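# Place bottles on ledges matching their cap colours

## Task

Put every bottle upright on the wall ledge whose label strip is the same colour as that bottle's cap, with the bottle's entire base resting on that ledge.

## Robot and tools

Robot: two seven-joint arms, left_arm and right_arm, each with a two-finger gripper. left_arm is on the +y side; these names do not correspond to left and right in the images. Fixed cameras: cam_high and cam_low, both 896x504.

Frame: a single scene frame serves both arms. Its origin lies on the plane z = 0, straight below the midpoint between the arm bases, which sit 0.70 m above it. +x points forward (the way both arms face) and +z points up. Positions are in metres. Orientations are quaternions written w first (qw, qx, qy, qz). The fingers point along the gripper's own +z axis and close along its y axis. end_effector_position is the spot between the closed finger pads, a little short of the tips. While the fingers close, the tips move about 17 mm further along gripper +z, mostly while the gap is still over 70 mm. Reported poses can be a few cm off, and more at long reach.

The row format is shared by every tool that moves something. A row is one flat list of 16 numbers covering both arms, even when only one arm moves: left_arm x, y, z, qw, qx, qy, qz, opening, then the same eight for right_arm. x, y, z and the quaternion give an absolute pose target in the scene frame, not an offset. Opening runs from -1 (closed) to +1 (fully open, 0.145 m). Closing from fully open takes about 0.5 s or more. To keep an arm still and not pressing, send in every call the exact pose it showed in the last result before it started holding, plus the opening you want. To keep an orientation, repeat the same quaternion in every row and do not copy back the drifted reading. To leave a gripper unchanged, repeat its current command, because 0 counts as a command (half open).

execute_actions(actions, cameras): actions holds up to 15 actions. Each action holds up to 15 rows, and each row lasts one 1/30 s step. If an action has fewer than 15 rows, its last row is held for the remaining steps. A target more than 0.6 m from that gripper's current position along any of the gripper's own axes causes the action to be refused for both arms. If the first action fails this check against the last reported state, or any action is malformed, the whole call is refused. An empty list only returns the state and images. The result also lists end_effector_position at some steps.

move(target, speed, blend, opening_speed, blocking, cameras): drives each gripper in a straight line from its Hand target to the pose in target. target is one 16-number row or a list of up to 15 rows, and it has no 0.6 m limit. speed is in m/s, from 0.002 to 1.1, default 0.25. Turning is capped at twice that value in rad/s. Give one value, or one per target. blend is in m and rounds corners between listed targets. opening_speed is per second on the -1..1 scale, minimum 0.2. blocking=false returns after about 0.5 s while the move keeps running, and a new move replaces it. Paths do not avoid obstacles or the other arm. Grippers lag behind, can stray, and can spike well above speed, most of all with the arm near straight. Faster moves hit harder, and targets set further past a contact press harder. Each 0.5 s of motion uses about one action, and a move stops after 10 s. The first target's opening is applied at the start. Later openings are applied once everything has come to rest at that target. The result adds a move: line. done means at rest within 3 mm and 2 degrees. Other endings include off_target, moving, held and fault. limits=paced means the sent pose was clipped. limits=held means a check held steps back. Neither done nor off_target tells you whether anything is being touched.

wait(seconds 0 to 10, cameras): lets the scene run while each arm keeps its last command. stop(cameras): brakes a running move, and faster moves need more room to brake. zoom_image(camera cam_high or cam_low, region [x0,y0,x1,y1] in pixels, top-left origin, at most 504x504): gives a closer view of the latest image. read_manual(section "licences"): returns licence texts only. finished_scene(scene 1 or 2): ends the scene permanently. The bottles must remain in place without the robot holding them. The first scene is practice.

Result lines: Hand target is the pose each arm is currently heading to, which may fall short of what you asked for, so send the remainder next time. Tool commands shows the current gripper commands. grip_measured is the measured opening on the -1..1 scale, and the last Joint positions value is the opening in metres. To hold an object, keep the commanded opening clearly below grip_measured. Each pad can apply about 10 N, and a fast close squeezes harder. Joint torques follow the joint order and include gravity. Values 3 and 4 wrap at ±28 N m. Joint velocities reading within noise means the arm is still. Each step, the controller clips commanded orientation to within 32 degrees of the measured one. Large wrist turns can swing the elbow.

Avoid: knocking objects, or putting them, outside the work area, which ends the scene. Also avoid hard hits or presses between the arms, including closing one gripper on the other's fingers or bumping the grippers or wrist cameras together. The clearance check does not catch gripper-to-gripper contact. Avoid drops, releasing objects while they move, slams and hard pushes. Motor heat builds from holding loads, staying stretched out or pushing toward unreachable poses, and this happens during thinking time too. At 85 °C a MOTOR HOT line appears. At 100 °C an OVER-TEMPERATURE FAULT stops the arm for 30 to 60 s. Simulated time keeps running while you reply. Loose objects may occasionally get a small push.

Each tool is called after "Call:" as name(argument=value, ...) on one line, values as JSON.

## Session

Call:
execute_actions(actions=[])

Call:
zoom_image(camera="cam_low", region=[320, 120, 640, 400])

Call:
zoom_image(camera="cam_high", region=[420, 200, 700, 420])

Scene clock: 0.00 s.
left_arm: end_effector_position=(+0.2239, +0.1828, +0.6144) grip_measured=+1.00 end_effector_quat_wxyz=(-0.319, +0.395, -0.515, +0.691) | right_arm: end_effector_position=(+0.4009, -0.1655, +0.3728) grip_measured=+1.00 end_effector_quat_wxyz=(+0.260, +0.265, +0.837, +0.401)
Joint positions: left_arm=[-1.106 0.942 0.535 2.339 -0.48 -0.199 -0.367 0.145] | right_arm=[0.583 0.619 -0.841 0.925 -1.182 -0.496 -0.047 0.145]
Joint velocities: within noise
Joint torques (N m): no reading
Motor temperatures (°C): left_arm=[20 21 22 20 21 23 21] | right_arm=[20 22 22 19 20 19 21]
Hand target: left_arm +0.2239, +0.1828, +0.6144; -0.319, +0.395, -0.515, +0.691 | right_arm +0.4009, -0.1655, +0.3728; +0.260, +0.265, +0.837, +0.401
Tool commands: left_gripper/opening=+1.0 right_gripper/opening=+1.0

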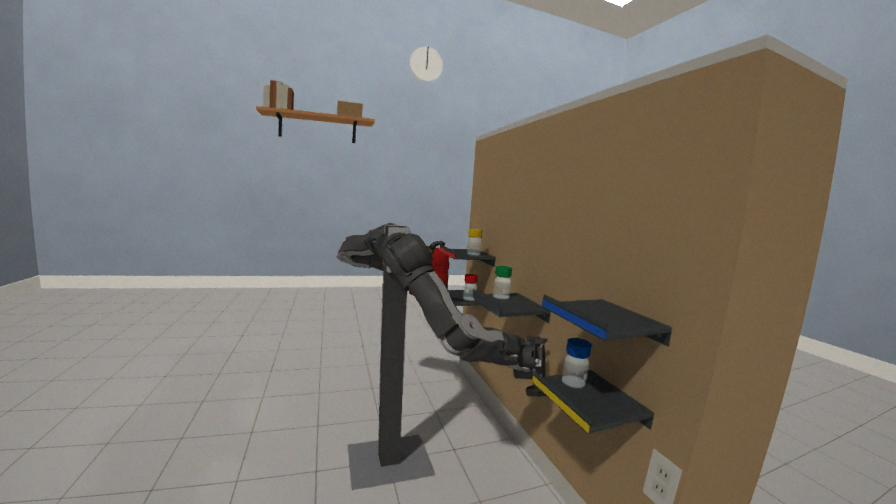

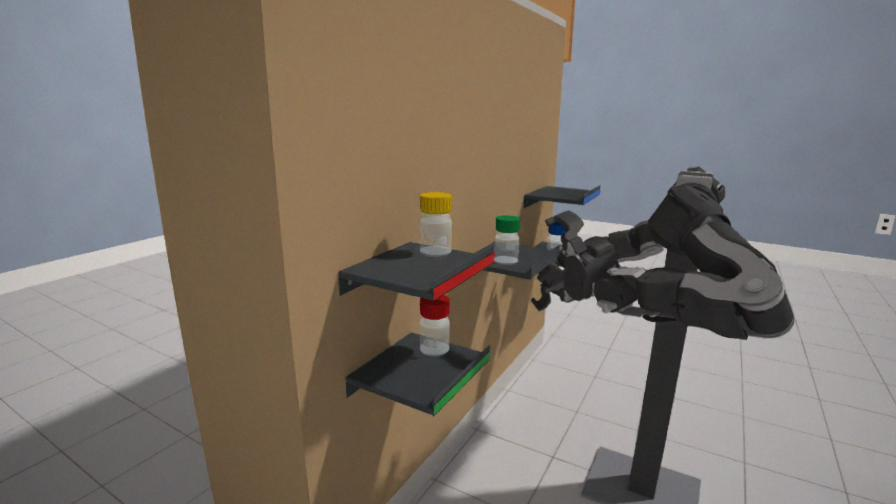

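Scaled by 1.575 from the camera's 896x504 image, which has a finer 1280x720 frame.

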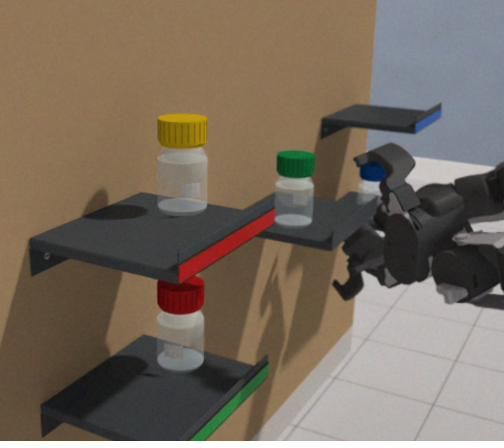

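Scaled by 1.800 from the camera's 896x504 image, which has a finer 1280x720 frame.

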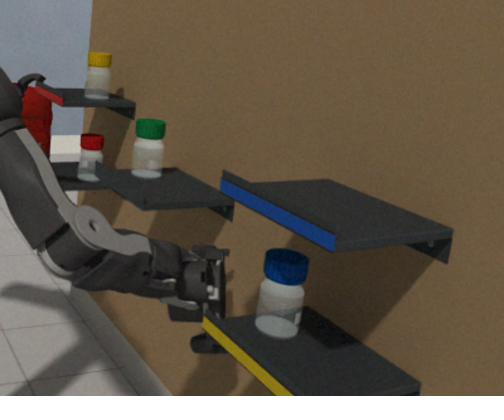

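Call:
move(target=[[0.24,0.25,0.69,0,-0.7071,0,-0.7071,0.3,0.25,-0.2,0.43,0,0.7071,0,0.7071,0.3],[0.26,0.334,0.688,0,-0.7071,0,-0.7071,0.3,0.26,-0.364,0.497,0,0.7071,0,0.7071,0.3],[0.392,0.334,0.686,0,-0.7071,0,-0.7071,0.3,0.376,-0.364,0.496,0,0.7071,0,0.7071,0.3]], speed=[0.25,0.25,0.16])

Call:
zoom_image(camera="cam_low", region=[320, 120, 640, 400])

Call:
zoom_image(camera="cam_high", region=[420, 200, 700, 420])

Scene clock: 45.67 s.
left_arm: end_effector_position=(+0.3922, +0.3335, +0.6888) grip_measured=+0.30 end_effector_quat_wxyz=(+0.000, +0.705, -0.001, +0.709) | right_arm: end_effector_position=(+0.3764, -0.3658, +0.4992) grip_measured=+0.30 end_effector_quat_wxyz=(+0.002, +0.703, -0.003, +0.711)
Joint positions: left_arm=[-1.357 1.649 1.302 1.677 1.578 -0.064 -0.18 0.098] | right_arm=[0.059 0.821 -0.053 1.199 0.855 -0.24 0.234 0.098]
Joint velocities: within noise
Joint torques (N m): left_arm=[4.73 1.57 2.93 0.09 0.1 -0.73 0.11] | right_arm=[3.47 6.79 2.02 2.7 0.2 -0.34 0.17]
Motor temperatures (°C): left_arm=[20 21 23 21 21 23 21] | right_arm=[22 23 22 19 20 19 21]
Hand target: left_arm +0.3920, +0.3341, +0.6859; +0.000, +0.707, +0.000, +0.707 | right_arm +0.3760, -0.3641, +0.4961; +0.000, +0.707, +0.000, +0.707
Off the commanded pose: left_arm 0.003 m, 0 deg | right_arm 0.004 m, 1 deg.
move: off_target (right_arm)

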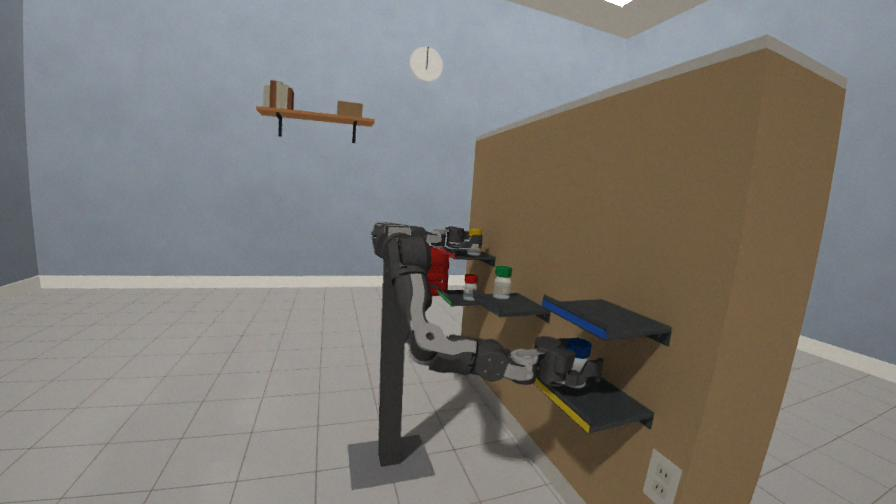

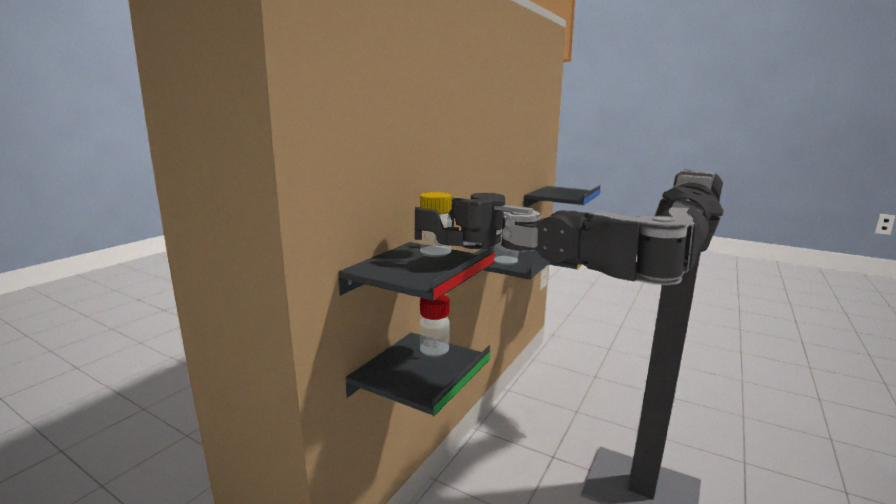

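Scaled by 1.575 from the camera's 896x504 image, which has a finer 1280x720 frame.

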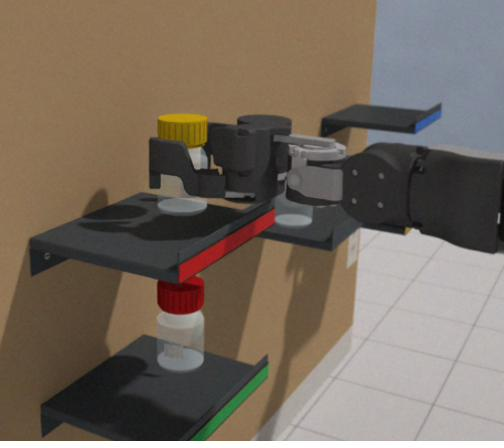

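Scaled by 1.800 from the camera's 896x504 image, which has a finer 1280x720 frame.

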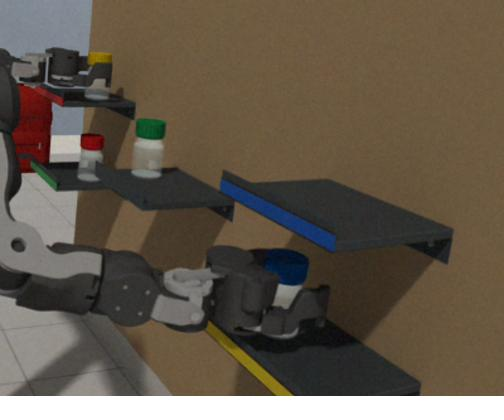

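Call:
move(target=[[0.392,0.334,0.686,0,-0.7071,0,-0.7071,-0.6,0.376,-0.364,0.496,0,0.7071,0,0.7071,-0.6],[0.392,0.334,0.722,0,-0.7071,0,-0.7071,-0.6,0.376,-0.364,0.526,0,0.7071,0,0.7071,-0.6],[0.26,0.29,0.72,0,-0.7071,0,-0.7071,-0.6,0.24,-0.364,0.528,0,0.7071,0,0.7071,-0.6]], speed=[0.1,0.12,0.2], opening_speed=1.3)

Scene clock: 57.67 s.
left_arm: end_effector_position=(+0.2597, +0.2909, +0.7192) grip_measured=-0.24 end_effector_quat_wxyz=(-0.003, +0.709, +0.001, +0.705) | right_arm: end_effector_position=(+0.2394, -0.3637, +0.5235) grip_measured=-0.25 end_effector_quat_wxyz=(-0.001, +0.713, -0.002, +0.701)
Joint positions: left_arm=[-1.105 1.039 1.425 2.347 1.584 0.353 -0.269 0.057] | right_arm=[-0.834 0.729 0.587 1.743 0.952 -0.263 0.308 0.057]
Joint velocities: within noise
Joint torques (N m): left_arm=[1.73 3.05 1.84 0.08 0.07 -0.79 0.18] | right_arm=[0.41 4.31 5.29 3.1 0.36 -0.66 0.19]
Motor temperatures (°C): left_arm=[21 21 23 21 21 24 21] | right_arm=[21 23 22 19 20 19 21]
Hand target: left_arm +0.2600, +0.2901, +0.7200; +0.000, +0.707, +0.000, +0.707 | right_arm +0.2400, -0.3640, +0.5279; +0.000, +0.707, +0.000, +0.707
Off the commanded pose: left_arm 0.001 m, 0 deg | right_arm 0.005 m, 1 deg.
joint sent to its limit (left arm) — joint 5 (forearm roll), upper limit. The joint targets still meet the commanded pose.
move: off_target (right_arm)

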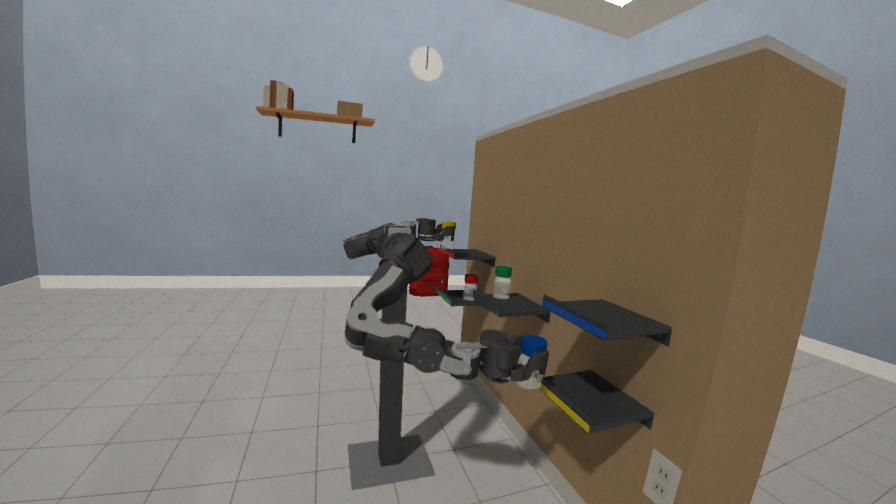

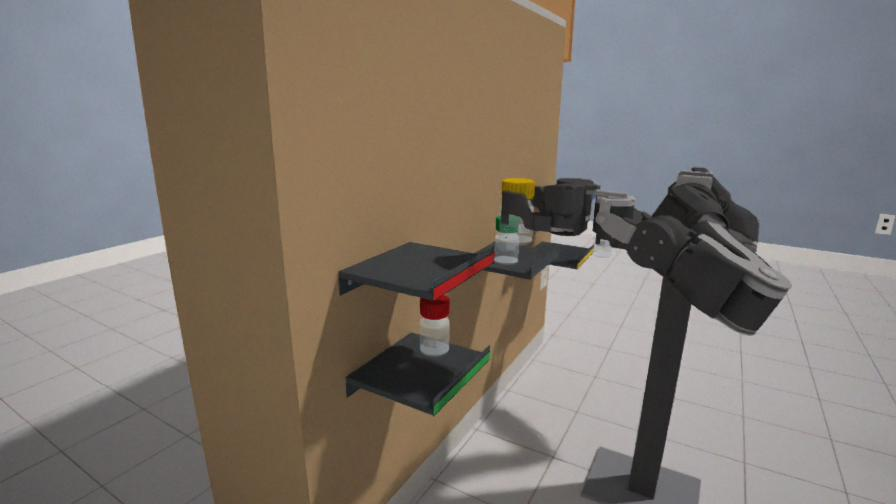

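Call:
move(target=[[0.265,0.12,0.68,0,-0.7071,0,-0.7071,-0.6,0.23,-0.38,0.62,0,0.7071,0,0.7071,-0.6],[0.265,0.02,0.66,-0.183,-0.683,0.183,-0.683,-0.6,0.235,-0.39,0.73,0,0.7071,0,0.7071,-0.6],[0.32,-0.03,0.65,-0.2126,-0.6744,0.2126,-0.6744,-0.6,0.30,-0.40,0.725,0,0.7071,0,0.7071,-0.6],[0.38,-0.058,0.635,-0.2126,-0.6744,0.2126,-0.6744,-0.6,0.38,-0.40,0.72,0,0.7071,0,0.7071,-0.6]], speed=0.17)

Call:
zoom_image(camera="cam_low", region=[440, 120, 640, 290])

Call:
zoom_image(camera="cam_high", region=[420, 200, 700, 420])

Scene clock: 73.43 s.
left_arm: end_effector_position=(+0.3060, +0.0465, +0.6545) grip_measured=-0.24 end_effector_quat_wxyz=(+0.282, +0.680, -0.307, +0.604) | right_arm: end_effector_position=(+0.3801, -0.3994, +0.7147) grip_measured=-0.25 end_effector_quat_wxyz=(+0.001, +0.714, +0.003, +0.700)
Joint positions: left_arm=[-1.407 2.011 1.249 2.176 1.562 -0.073 -0.174 0.057] | right_arm=[-1.071 1.588 1.163 1.432 1.557 0.111 0.128 0.057]
Joint velocities: within noise
Joint torques (N m): left_arm=[5.55 0.73 2.37 0.51 -0.02 -0.97 0.23] | right_arm=[3.89 3.94 6.76 0.42 0.28 -0.75 -0.12]
Motor temperatures (°C): left_arm=[21 21 23 21 21 24 21] | right_arm=[21 23 23 20 20 20 21]
Hand target: left_arm +0.3053, +0.0459, +0.6543; +0.285, +0.678, -0.306, +0.604 | right_arm +0.3799, -0.4000, +0.7199; +0.001, +0.708, +0.002, +0.707
Off the commanded pose: left_arm 0.129 m, 16 deg | right_arm 0.005 m, 1 deg.
joint read past its limit (left arm) — joint 2 (shoulder roll), upper limit.
joint sent to its limit (left arm) — joint 1 (shoulder pitch), lower limit; joint 2 (shoulder roll), upper limit. The joint targets are off in position and orientation.
joint sent to its limit (right arm) — joint 5 (forearm roll), upper limit. The joint targets still meet the commanded pose.
move: off_target (left_arm, right_arm); limits=paced

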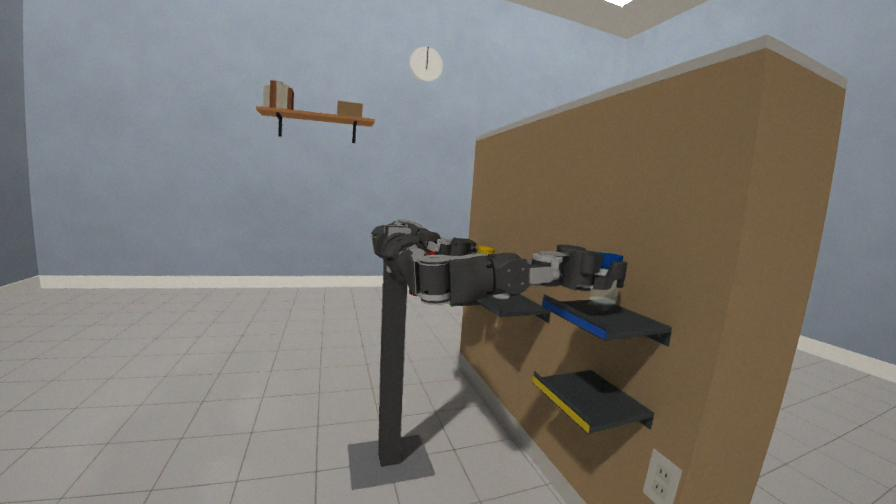

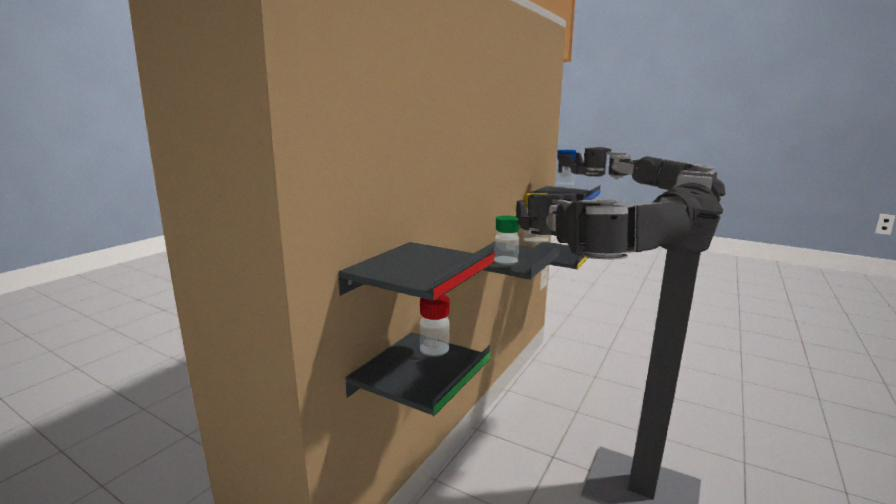

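Scaled by 2.520 from the camera's 896x504 image, which has a finer 1280x720 frame.

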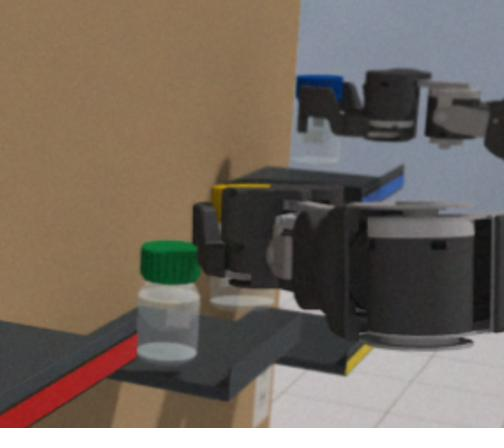

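Scaled by 1.800 from the camera's 896x504 image, which has a finer 1280x720 frame.

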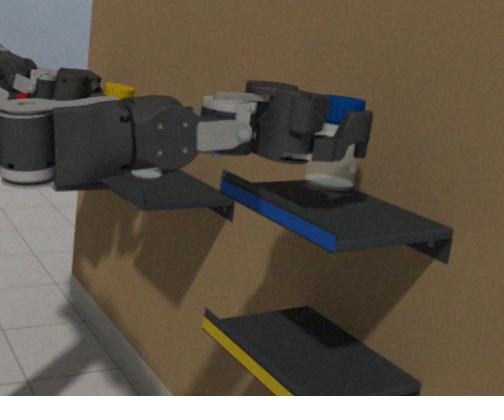

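Call:
move(target=[[0.265,0.14,0.70,0,-0.7071,0,-0.7071,-0.6,0.38,-0.40,0.695,0,0.7071,0,0.7071,-0.6],[0.235,0.30,0.76,0,-0.7071,0,-0.7071,-0.6,0.38,-0.40,0.684,0,0.7071,0,0.7071,-0.6],[0.22,0.1,0.72,0,-0.7071,0,-0.7071,-0.6,0.38,-0.40,0.684,0,0.7071,0,0.7071,-0.6]], speed=0.17)

Call:
zoom_image(camera="cam_high", region=[420, 200, 700, 420])

Scene clock: 90.83 s.
left_arm: end_effector_position=(+0.2204, +0.1004, +0.7204) grip_measured=-0.24 end_effector_quat_wxyz=(+0.277, +0.660, -0.358, +0.600) | right_arm: end_effector_position=(+0.3800, -0.3991, +0.6907) grip_measured=-0.25 end_effector_quat_wxyz=(+0.006, +0.701, +0.009, +0.713)
Joint positions: left_arm=[0.088 1.154 0.452 2.429 1.585 0.781 0.185 0.057] | right_arm=[-1.31 1.582 1.266 1.438 1.561 -0.063 0.125 0.057]
Joint velocities: within noise
Joint torques (N m): left_arm=[3.39 3.71 1.25 0.09 0.19 -0.57 -0.1] | right_arm=[3.36 2.28 2.36 0.46 0.18 -0.18 -0.2]
Motor temperatures (°C): left_arm=[21 21 24 21 21 25 21] | right_arm=[21 23 24 19 20 20 21]
Hand target: left_arm +0.2205, +0.1004, +0.7201; +0.277, +0.660, -0.357, +0.600 | right_arm +0.3798, -0.4000, +0.6841; +0.008, +0.709, +0.007, +0.705
Off the commanded pose: left_arm 0.001 m, 54 deg; orientation clipped | right_arm 0.007 m, 2 deg.
joint read past its limit (right arm) — joint 5 (forearm roll), upper limit.
joint sent to its limit (left arm) — joint 4 (elbow), upper limit, where the elbow is as bent as it goes; joint 5 (forearm roll), upper limit; joint 6 (wrist pitch), upper limit. The joint targets are off in orientation, not in position.
joint sent to its limit (right arm) — joint 1 (shoulder pitch), lower limit; joint 5 (forearm roll), upper limit. The joint targets still meet the commanded pose.
move: off_target (left_arm, right_arm); limits=paced

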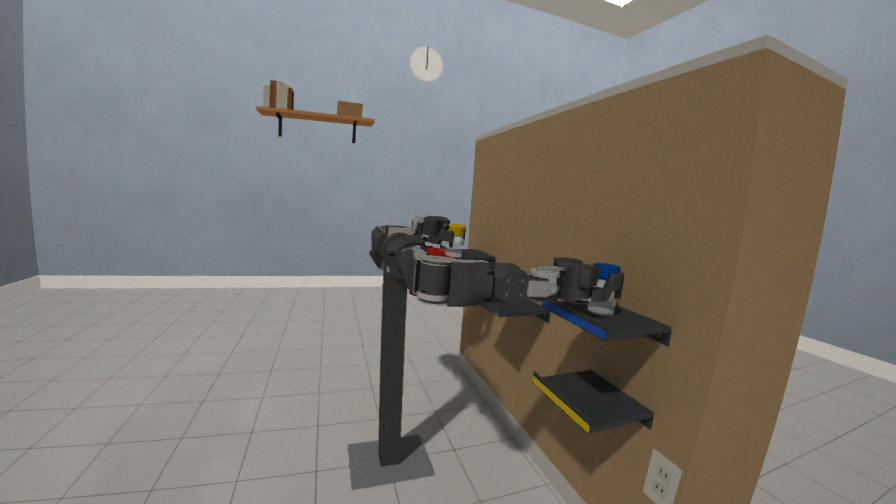

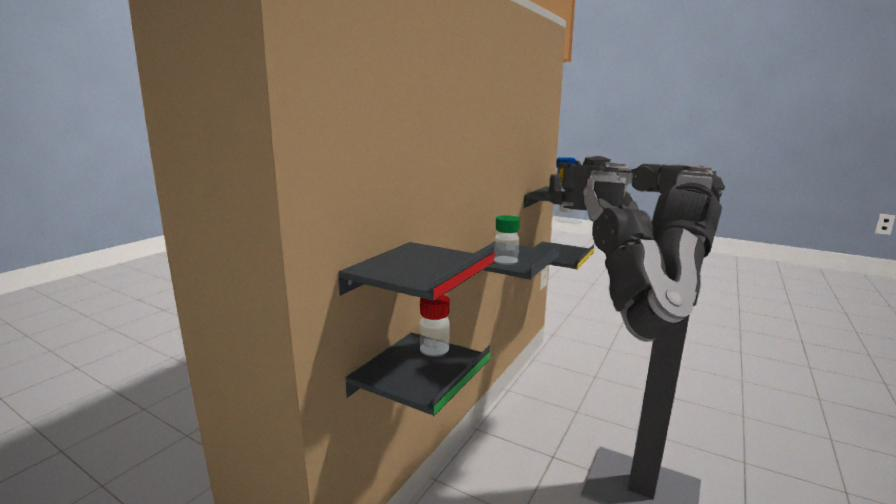

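Scaled by 1.800 from the camera's 896x504 image, which has a finer 1280x720 frame.

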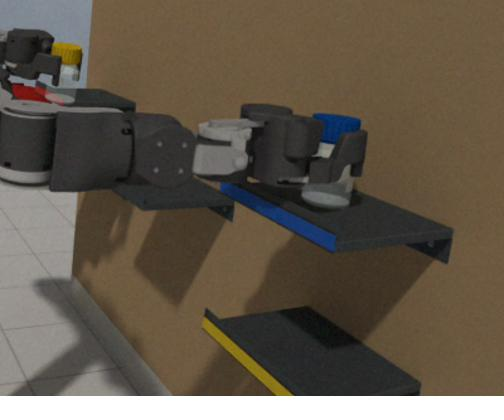

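Call:
move(target=[[0.235,0.03,0.70,-0.183,-0.683,0.183,-0.683,-0.6,0.38,-0.40,0.690,0,0.7071,0,0.7071,-0.6],[0.255,-0.03,0.69,-0.2126,-0.6744,0.2126,-0.6744,-0.6,0.38,-0.40,0.691,0,0.7071,0,0.7071,0.2],[0.32,-0.035,0.655,-0.2126,-0.6744,0.2126,-0.6744,-0.6,0.255,-0.39,0.695,0,0.7071,0,0.7071,0.2],[0.38,-0.058,0.635,-0.2126,-0.6744,0.2126,-0.6744,-0.6,0.25,-0.36,0.69,0,0.7071,0,0.7071,0.2]], speed=0.17, opening_speed=1.5)

Call:
zoom_image(camera="cam_low", region=[440, 120, 640, 290])

Call:
zoom_image(camera="cam_high", region=[420, 200, 700, 420])

Scene clock: 108.00 s.
left_arm: end_effector_position=(+0.3808, -0.0565, +0.6324) grip_measured=-0.24 end_effector_quat_wxyz=(+0.209, +0.679, -0.212, +0.671) | right_arm: end_effector_position=(+0.2501, -0.3589, +0.6917) grip_measured=+0.20 end_effector_quat_wxyz=(-0.002, +0.706, +0.003, +0.708)
Joint positions: left_arm=[0.849 0.296 -0.993 1.748 0.909 0.375 -0.514 0.057] | right_arm=[-1.303 0.939 1.423 2.063 1.464 0.132 0.141 0.09]
Joint velocities: within noise
Joint torques (N m): left_arm=[8.93 -1.38 2.33 3.63 -0.27 -0.89 0.2] | right_arm=[-0.17 1.6 2.77 0.68 0.15 -0.55 -0.16]
Motor temperatures (°C): left_arm=[22 21 23 21 21 24 21] | right_arm=[21 23 24 19 20 20 21]
Hand target: left_arm +0.3799, -0.0580, +0.6350; +0.213, +0.674, -0.213, +0.674 | right_arm +0.2500, -0.3599, +0.6900; +0.000, +0.707, +0.000, +0.707
Off the commanded pose: left_arm 0.003 m, 1 deg | right_arm 0.002 m, 0 deg.
move: done

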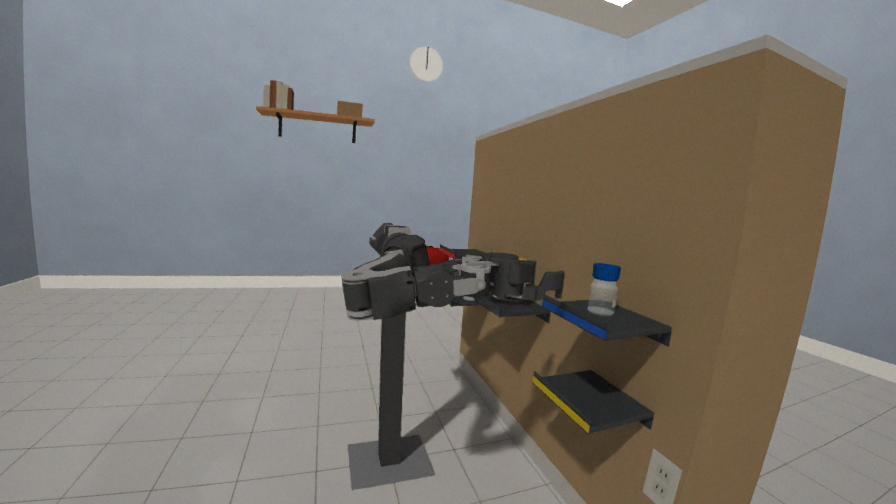

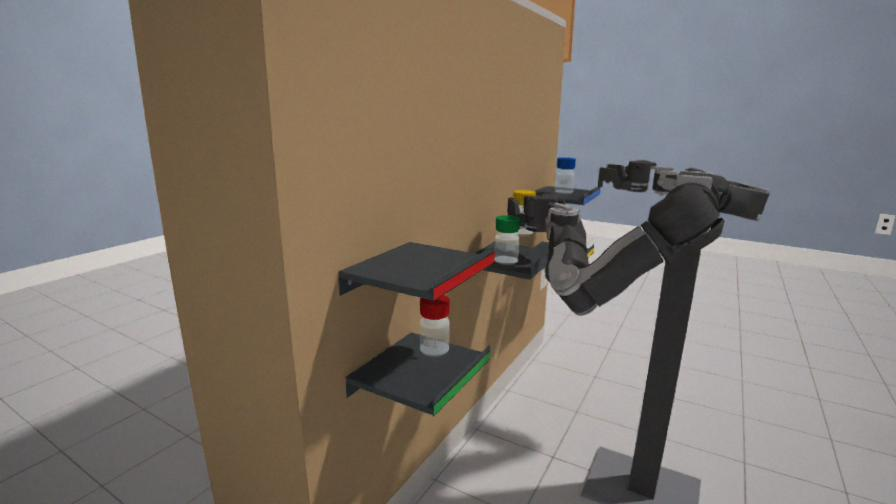

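Scaled by 2.520 from the camera's 896x504 image, which has a finer 1280x720 frame.

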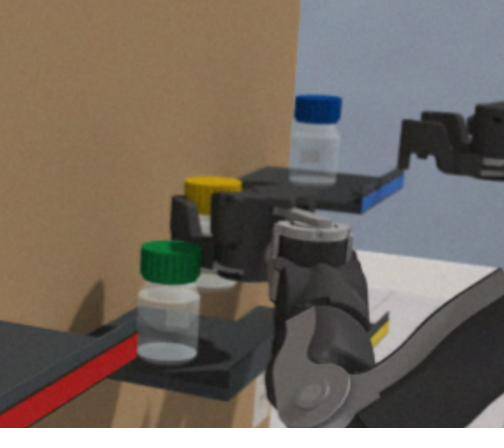

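Scaled by 1.800 from the camera's 896x504 image, which has a finer 1280x720 frame.

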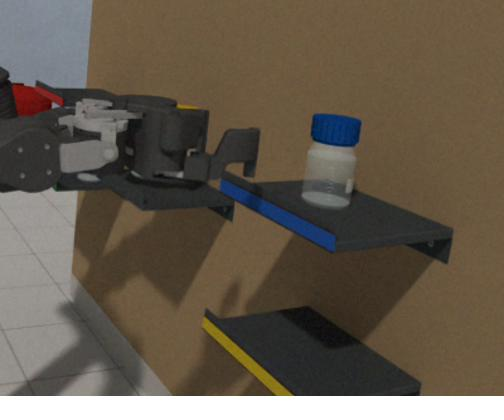

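Call:
move(target=[[0.38,-0.058,0.600,-0.2126,-0.6744,0.2126,-0.6744,-0.6,0.26,-0.29,0.65,0,0.7071,0,0.7071,0.1],[0.38,-0.058,0.586,-0.2126,-0.6744,0.2126,-0.6744,-0.6,0.265,-0.25,0.62,0,0.7071,0,0.7071,0.1]], speed=[0.1,0.05])

Call:
zoom_image(camera="cam_low", region=[440, 120, 640, 290])

Scene clock: 120.90 s.
left_arm: end_effector_position=(+0.3803, -0.0579, +0.5877) grip_measured=-0.24 end_effector_quat_wxyz=(+0.212, +0.675, -0.212, +0.674) | right_arm: end_effector_position=(+0.2654, -0.2497, +0.6203) grip_measured=+0.10 end_effector_quat_wxyz=(+0.000, +0.707, +0.002, +0.707)
Joint positions: left_arm=[0.757 0.31 -1.064 1.663 0.81 0.205 -0.458 0.057] | right_arm=[-1.214 1.169 0.759 2.391 1.115 -0.213 -0.521 0.083]
Joint velocities: within noise
Joint torques (N m): left_arm=[7.48 -0.62 1.85 3.15 -0.23 -0.91 0.22] | right_arm=[0.88 1.83 2.18 2.17 -0.23 -0.51 -0.13]
Motor temperatures (°C): left_arm=[24 21 23 21 21 25 21] | right_arm=[21 23 23 19 20 20 21]
Hand target: left_arm +0.3800, -0.0580, +0.5861; +0.213, +0.674, -0.213, +0.674 | right_arm +0.2650, -0.2500, +0.6200; +0.000, +0.707, +0.000, +0.707
Off the commanded pose: left_arm 0.002 m, 0 deg | right_arm 0.001 m, 0 deg.
move: done

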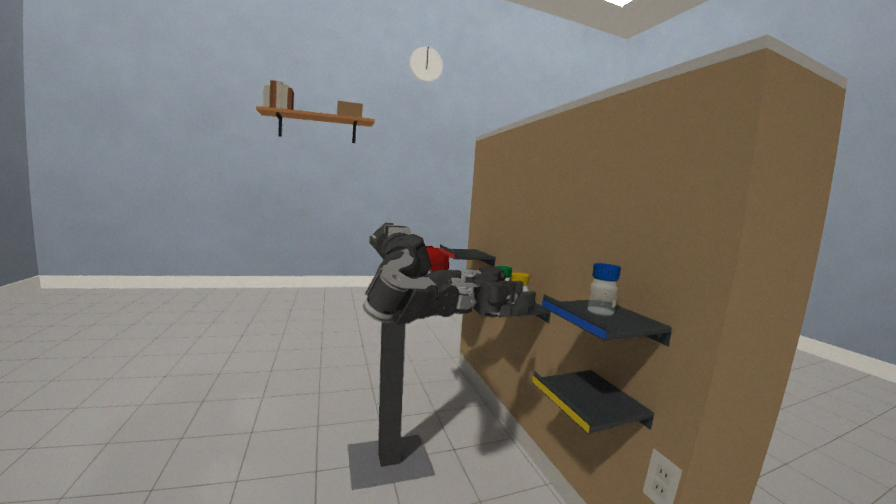

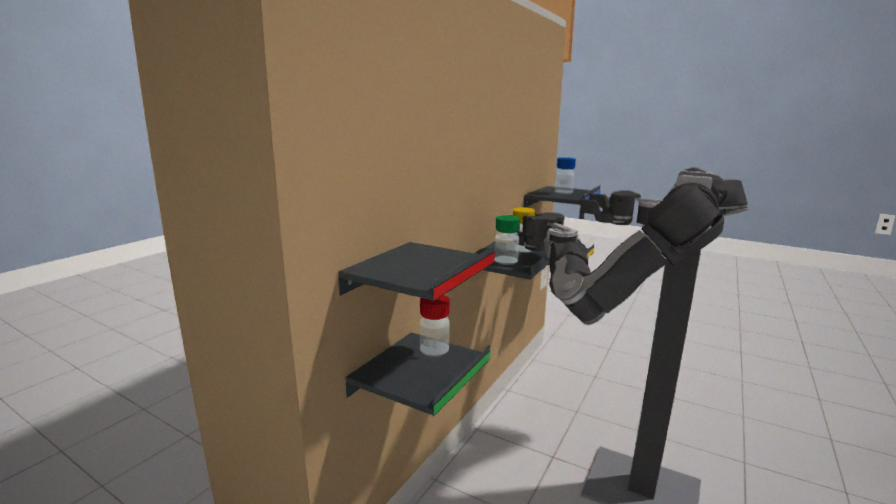

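Scaled by 2.520 from the camera's 896x504 image, which has a finer 1280x720 frame.

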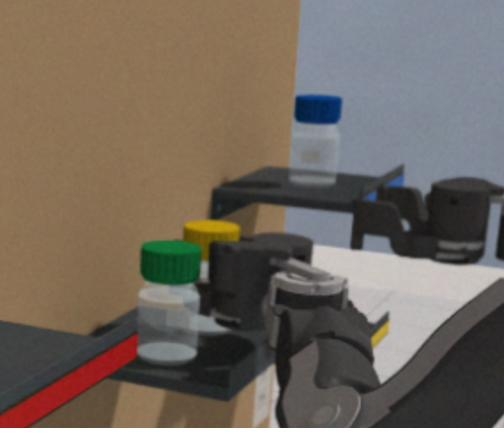

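Call:
move(target=[0.38,-0.058,0.581,-0.2126,-0.6744,0.2126,-0.6744,-0.6,0.265,-0.25,0.62,0,0.7071,0,0.7071,0.1], speed=0.04, cameras=[])

Scene clock: 128.03 s.
left_arm: end_effector_position=(+0.3804, -0.0579, +0.5871) grip_measured=-0.24 end_effector_quat_wxyz=(+0.214, +0.669, -0.209, +0.680) | right_arm: end_effector_position=(+0.2654, -0.2498, +0.6204) grip_measured=+0.10 end_effector_quat_wxyz=(+0.000, +0.707, +0.002, +0.707)
Joint positions: left_arm=[0.755 0.312 -1.074 1.653 0.801 0.172 -0.456 0.057] | right_arm=[-1.214 1.169 0.759 2.391 1.115 -0.213 -0.521 0.083]
Joint velocities: within noise
Joint torques (N m): left_arm=[7.05 -0.41 1.29 2.7 -0.07 -0.53 0.22] | right_arm=[1.04 1.86 2.11 2.11 -0.25 -0.52 -0.16]
Motor temperatures (°C): left_arm=[24 21 23 21 21 25 21] | right_arm=[21 23 23 19 20 20 21]
Hand target: left_arm +0.3799, -0.0580, +0.5810; +0.213, +0.674, -0.213, +0.674 | right_arm +0.2650, -0.2501, +0.6200; +0.000, +0.707, +0.000, +0.707
Off the commanded pose: left_arm 0.006 m, 1 deg | right_arm 0.001 m, 0 deg.
move: off_target (left_arm)
No camera images: "cameras" was empty.

Call:
move(target=[[0.38,-0.058,0.586,-0.2126,-0.6744,0.2126,-0.6744,-0.6,0.265,-0.25,0.62,0,0.7071,0,0.7071,0.0],[0.38,-0.058,0.588,-0.2126,-0.6744,0.2126,-0.6744,0.05,0.265,-0.25,0.62,0,0.7071,0,0.7071,0.0],[0.29,0.005,0.588,-0.2126,-0.6744,0.2126,-0.6744,0.05,0.265,-0.25,0.62,0,0.7071,0,0.7071,0.0],[0.26,0.17,0.56,0,-0.7071,0,-0.7071,0.05,0.27,-0.1,0.60,0,0.7071,0,0.7071,0.0],[0.25,0.335,0.51,0,-0.7071,0,-0.7071,0.3,0.28,-0.057,0.592,0,0.7071,0,0.7071,0.0]], speed=[0.1,0.1,0.15,0.22,0.22], opening_speed=1.5)

Call:
zoom_image(camera="cam_low", region=[440, 120, 640, 290])

Call:
zoom_image(camera="cam_high", region=[420, 200, 620, 360])

Scene clock: 161.10 s.
left_arm: end_effector_position=(+0.2510, +0.3341, +0.5108) grip_measured=+0.30 end_effector_quat_wxyz=(-0.028, +0.776, -0.006, +0.630) | right_arm: end_effector_position=(+0.2789, -0.0596, +0.5926) grip_measured=+0.00 end_effector_quat_wxyz=(-0.258, +0.753, +0.272, +0.541)
Joint positions: left_arm=[0.532 1.725 -1.563 1.925 1.299 -0.789 -0.37 0.098] | right_arm=[-1.311 1.998 0.91 2.292 1.558 -0.149 -0.324 0.076]
Joint velocities: within noise
Joint torques (N m): left_arm=[2.68 6.55 1.1 0.76 0.05 -0.58 0.2] | right_arm=[3.68 0.99 4.44 0.84 0 -0.3 0.22]
Motor temperatures (°C): left_arm=[24 21 23 21 21 25 21] | right_arm=[21 23 23 19 20 20 21]
Hand target: left_arm +0.2503, +0.3349, +0.5101; -0.029, +0.777, -0.007, +0.629 | right_arm +0.2789, -0.0591, +0.5929; -0.259, +0.753, +0.274, +0.540
Off the commanded pose: left_arm 0.002 m, 12 deg | right_arm 0.003 m, 48 deg; orientation clipped.
joint read past its limit (left arm) — joint 6 (wrist pitch), lower limit.
joint sent to its limit (left arm) — joint 3 (upper arm roll), lower limit; joint 6 (wrist pitch), lower limit. The joint targets are off in orientation, not in position.
joint sent to its limit (right arm) — joint 1 (shoulder pitch), lower limit; joint 2 (shoulder roll), upper limit; joint 5 (forearm roll), upper limit. The joint targets are off in orientation, not in position.
move: off_target (left_arm, right_arm); target 5's new opening was sent with left_arm's hand 0.002 m and 12 deg from that target; limits=paced

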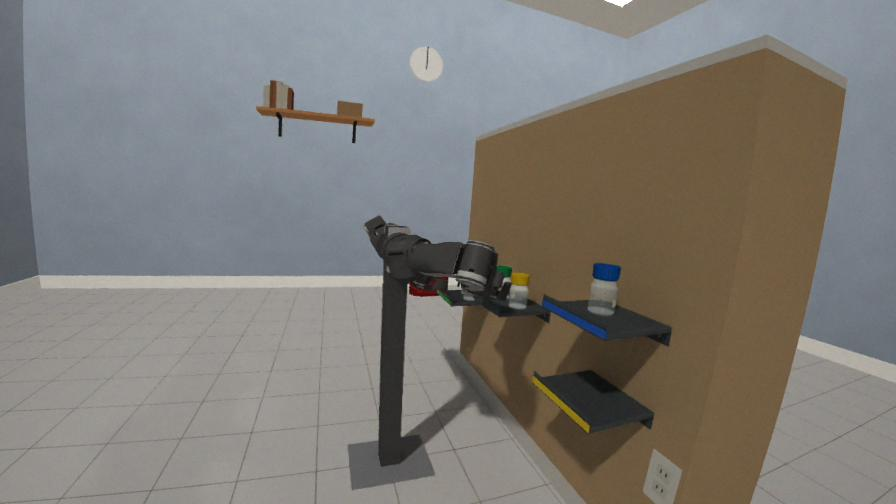

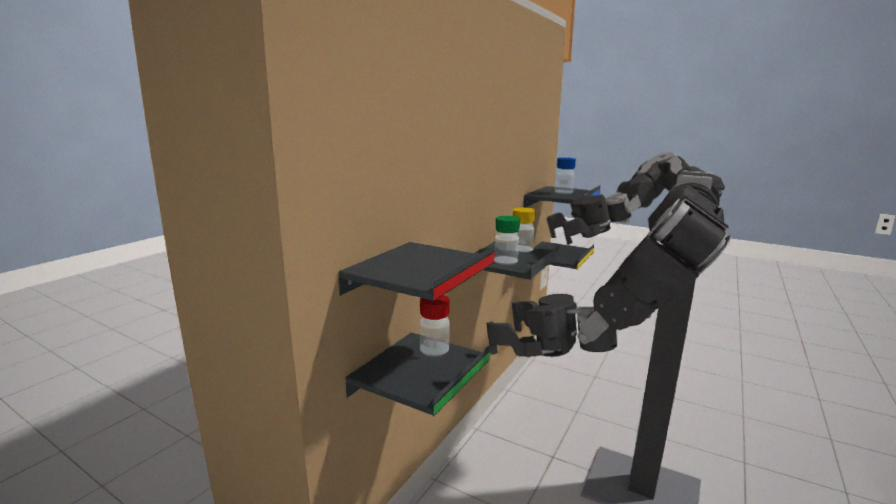

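Scaled by 2.520 from the camera's 896x504 image, which has a finer 1280x720 frame.

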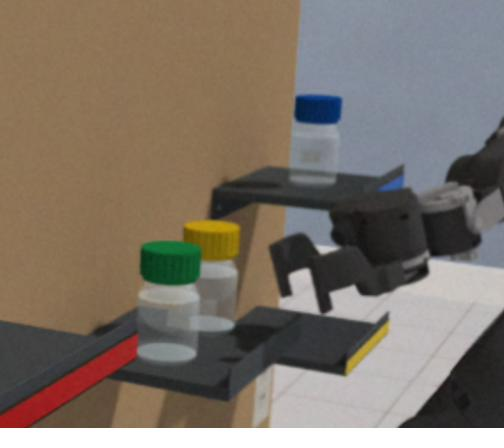

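Scaled by 2.520 from the camera's 896x504 image, which has a finer 1280x720 frame.

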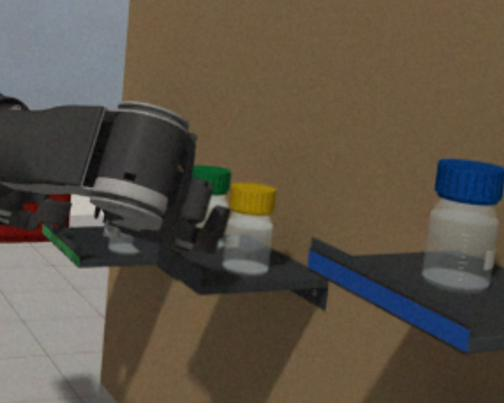

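Call:
move(target=[[0.32,0.342,0.50,0,-0.7071,0,-0.7071,0.3,0.26,-0.2,0.66,0,0.7071,0,0.7071,0.0],[0.392,0.342,0.494,0,-0.7071,0,-0.7071,0.3,0.235,-0.29,0.74,0,0.7071,0,0.7071,0.0],[0.392,0.342,0.495,0,-0.7071,0,-0.7071,-0.6,0.22,-0.1,0.71,0,0.7071,0,0.7071,0.0],[0.392,0.342,0.525,0,-0.7071,0,-0.7071,-0.6,0.26,-0.06,0.625,0,0.7071,0,0.7071,0.0]], speed=[0.15,0.2,0.2,0.2], opening_speed=1.5)

Call:
zoom_image(camera="cam_low", region=[380, 120, 640, 390])

Scene clock: 185.80 s.
left_arm: end_effector_position=(+0.3911, +0.3405, +0.5203) grip_measured=-0.29 end_effector_quat_wxyz=(+0.002, +0.712, -0.002, +0.702) | right_arm: end_effector_position=(+0.2601, -0.0597, +0.6259) grip_measured=+0.00 end_effector_quat_wxyz=(-0.002, +0.705, +0.001, +0.709)
Joint positions: left_arm=[0.456 1.183 -0.917 1.332 1.301 -0.465 -0.075 0.054] | right_arm=[-0.22 -0.088 -0.678 2.429 -0.275 0.714 -0.469 0.076]
Joint velocities: within noise
Joint torques (N m): left_arm=[7.05 6.95 3.89 2.24 0.14 -0.8 -0.05] | right_arm=[0.96 -2.47 -1.02 3.22 -0.17 -0.28 -0.1]
Motor temperatures (°C): left_arm=[23 23 23 21 21 25 21] | right_arm=[21 23 23 19 20 20 21]
Hand target: left_arm +0.3920, +0.3420, +0.5250; +0.000, +0.707, +0.000, +0.707 | right_arm +0.2600, -0.0600, +0.6249; +0.000, +0.707, +0.000, +0.707
Off the commanded pose: left_arm 0.005 m, 1 deg | right_arm 0.001 m, 0 deg.
move: off_target (left_arm); limits=paced

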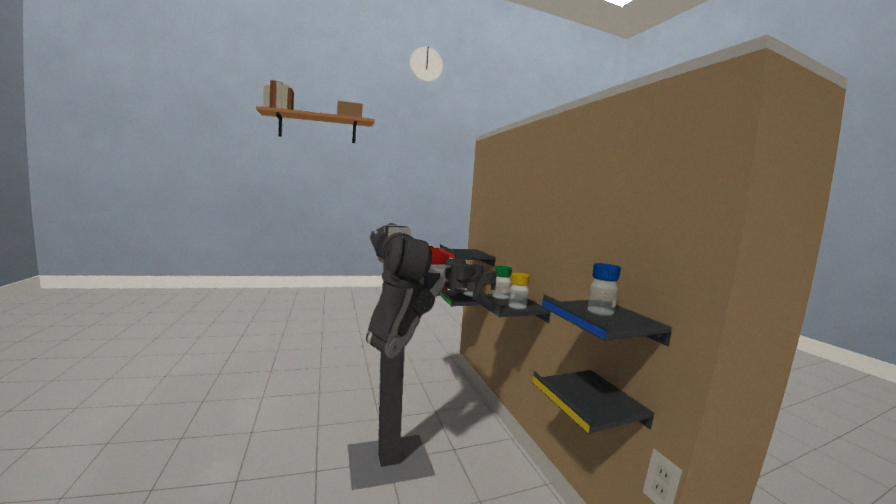

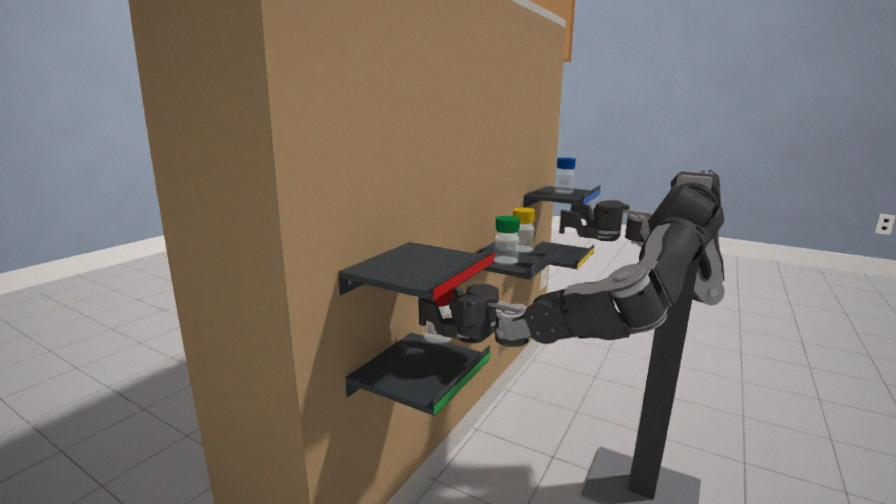

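Scaled by 1.867 from the camera's 896x504 image, which has a finer 1280x720 frame.

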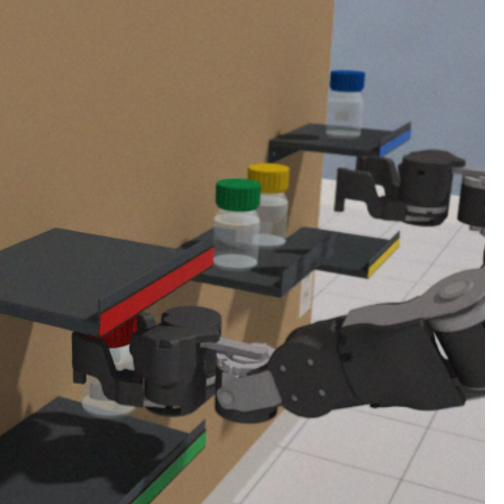

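Call:
move(target=[[0.24,0.33,0.528,0,-0.7071,0,-0.7071,-0.6,0.28,-0.058,0.60,0,0.7071,0,0.7071,0.0],[0.23,0.31,0.63,0,-0.7071,0,-0.7071,-0.6,0.383,-0.057,0.591,0,0.7071,0,0.7071,0.0],[0.235,0.31,0.735,0,-0.7071,0,-0.7071,-0.6,0.383,-0.057,0.591,0,0.7071,0,0.7071,-0.6],[0.30,0.36,0.732,0,-0.7071,0,-0.7071,-0.6,0.383,-0.057,0.627,0,0.7071,0,0.7071,-0.6],[0.39,0.385,0.72,0,-0.7071,0,-0.7071,-0.6,0.27,-0.12,0.64,0,0.7071,0,0.7071,-0.6]], speed=0.17, opening_speed=1.5)

Call:
zoom_image(camera="cam_low", region=[320, 120, 640, 400])

Call:
zoom_image(camera="cam_high", region=[420, 200, 620, 360])

Scene clock: 213.60 s.
left_arm: end_effector_position=(+0.3901, +0.3852, +0.7198) grip_measured=-0.29 end_effector_quat_wxyz=(+0.000, +0.709, +0.002, +0.705) | right_arm: end_effector_position=(+0.2714, -0.1186, +0.6370) grip_measured=-0.30 end_effector_quat_wxyz=(+0.039, +0.645, -0.037, +0.763)
Joint positions: left_arm=[1.669 1.515 -1.562 1.461 1.566 0.113 0.051 0.054] | right_arm=[-0.235 0.06 -0.41 2.438 -0.131 0.477 -0.449 0.053]
Joint velocities: within noise
Joint torques (N m): left_arm=[5.34 -0.41 3.33 0.1 0.13 -0.96 0.2] | right_arm=[1.52 -0.28 -0.25 4.16 -0.23 -0.74 -0.11]
Motor temperatures (°C): left_arm=[23 24 25 21 21 25 21] | right_arm=[21 23 22 20 20 20 21]
Hand target: left_arm +0.3900, +0.3851, +0.7201; +0.000, +0.707, +0.000, +0.707 | right_arm +0.2707, -0.1197, +0.6395; +0.040, +0.640, -0.039, +0.767
Off the commanded pose: left_arm 0.000 m, 0 deg | right_arm 0.004 m, 11 deg.
joint sent to its limit (right arm) — joint 4 (elbow), upper limit, where the elbow is as bent as it goes. The joint targets are off in orientation, not in position.
move: off_target (right_arm); limits=paced

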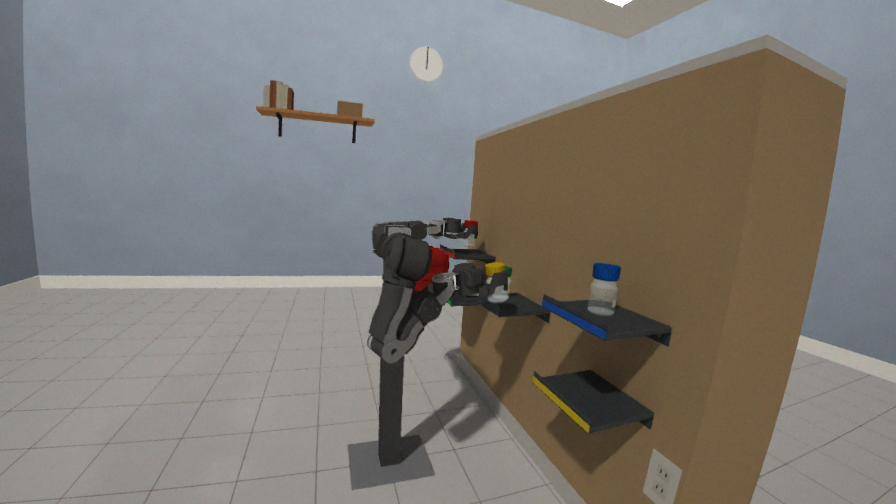

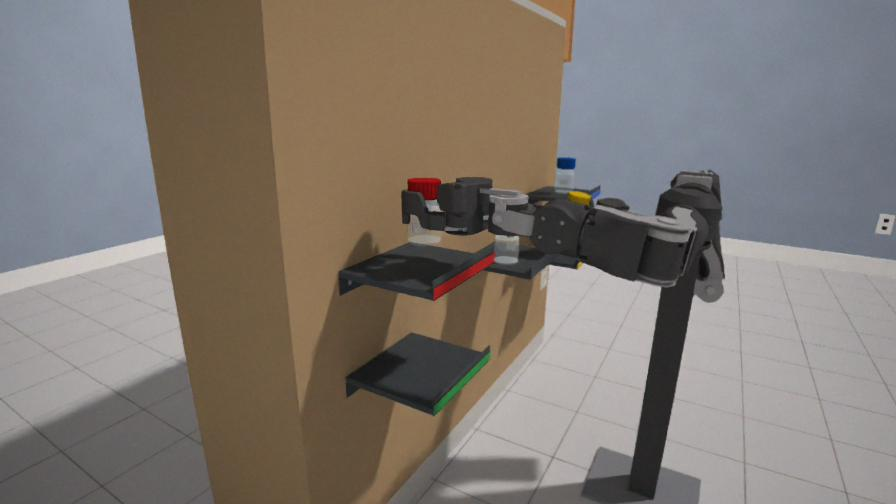

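Scaled by 1.575 from the camera's 896x504 image, which has a finer 1280x720 frame.

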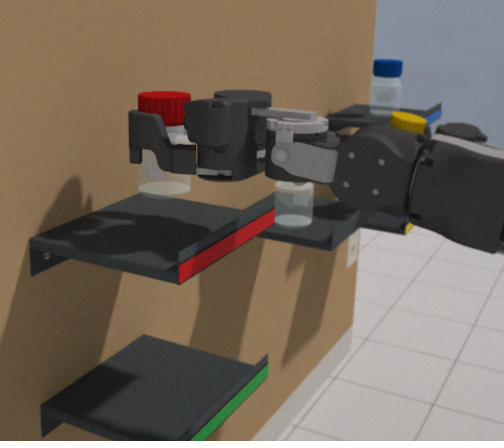

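Scaled by 2.520 from the camera's 896x504 image, which has a finer 1280x720 frame.

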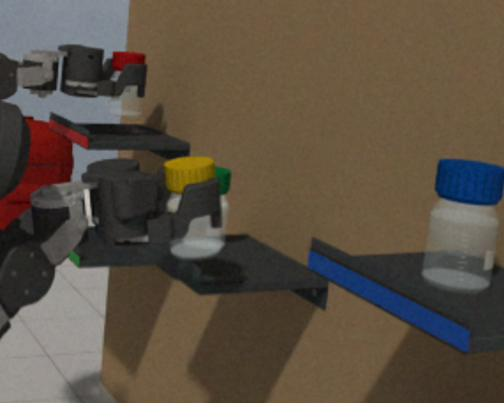

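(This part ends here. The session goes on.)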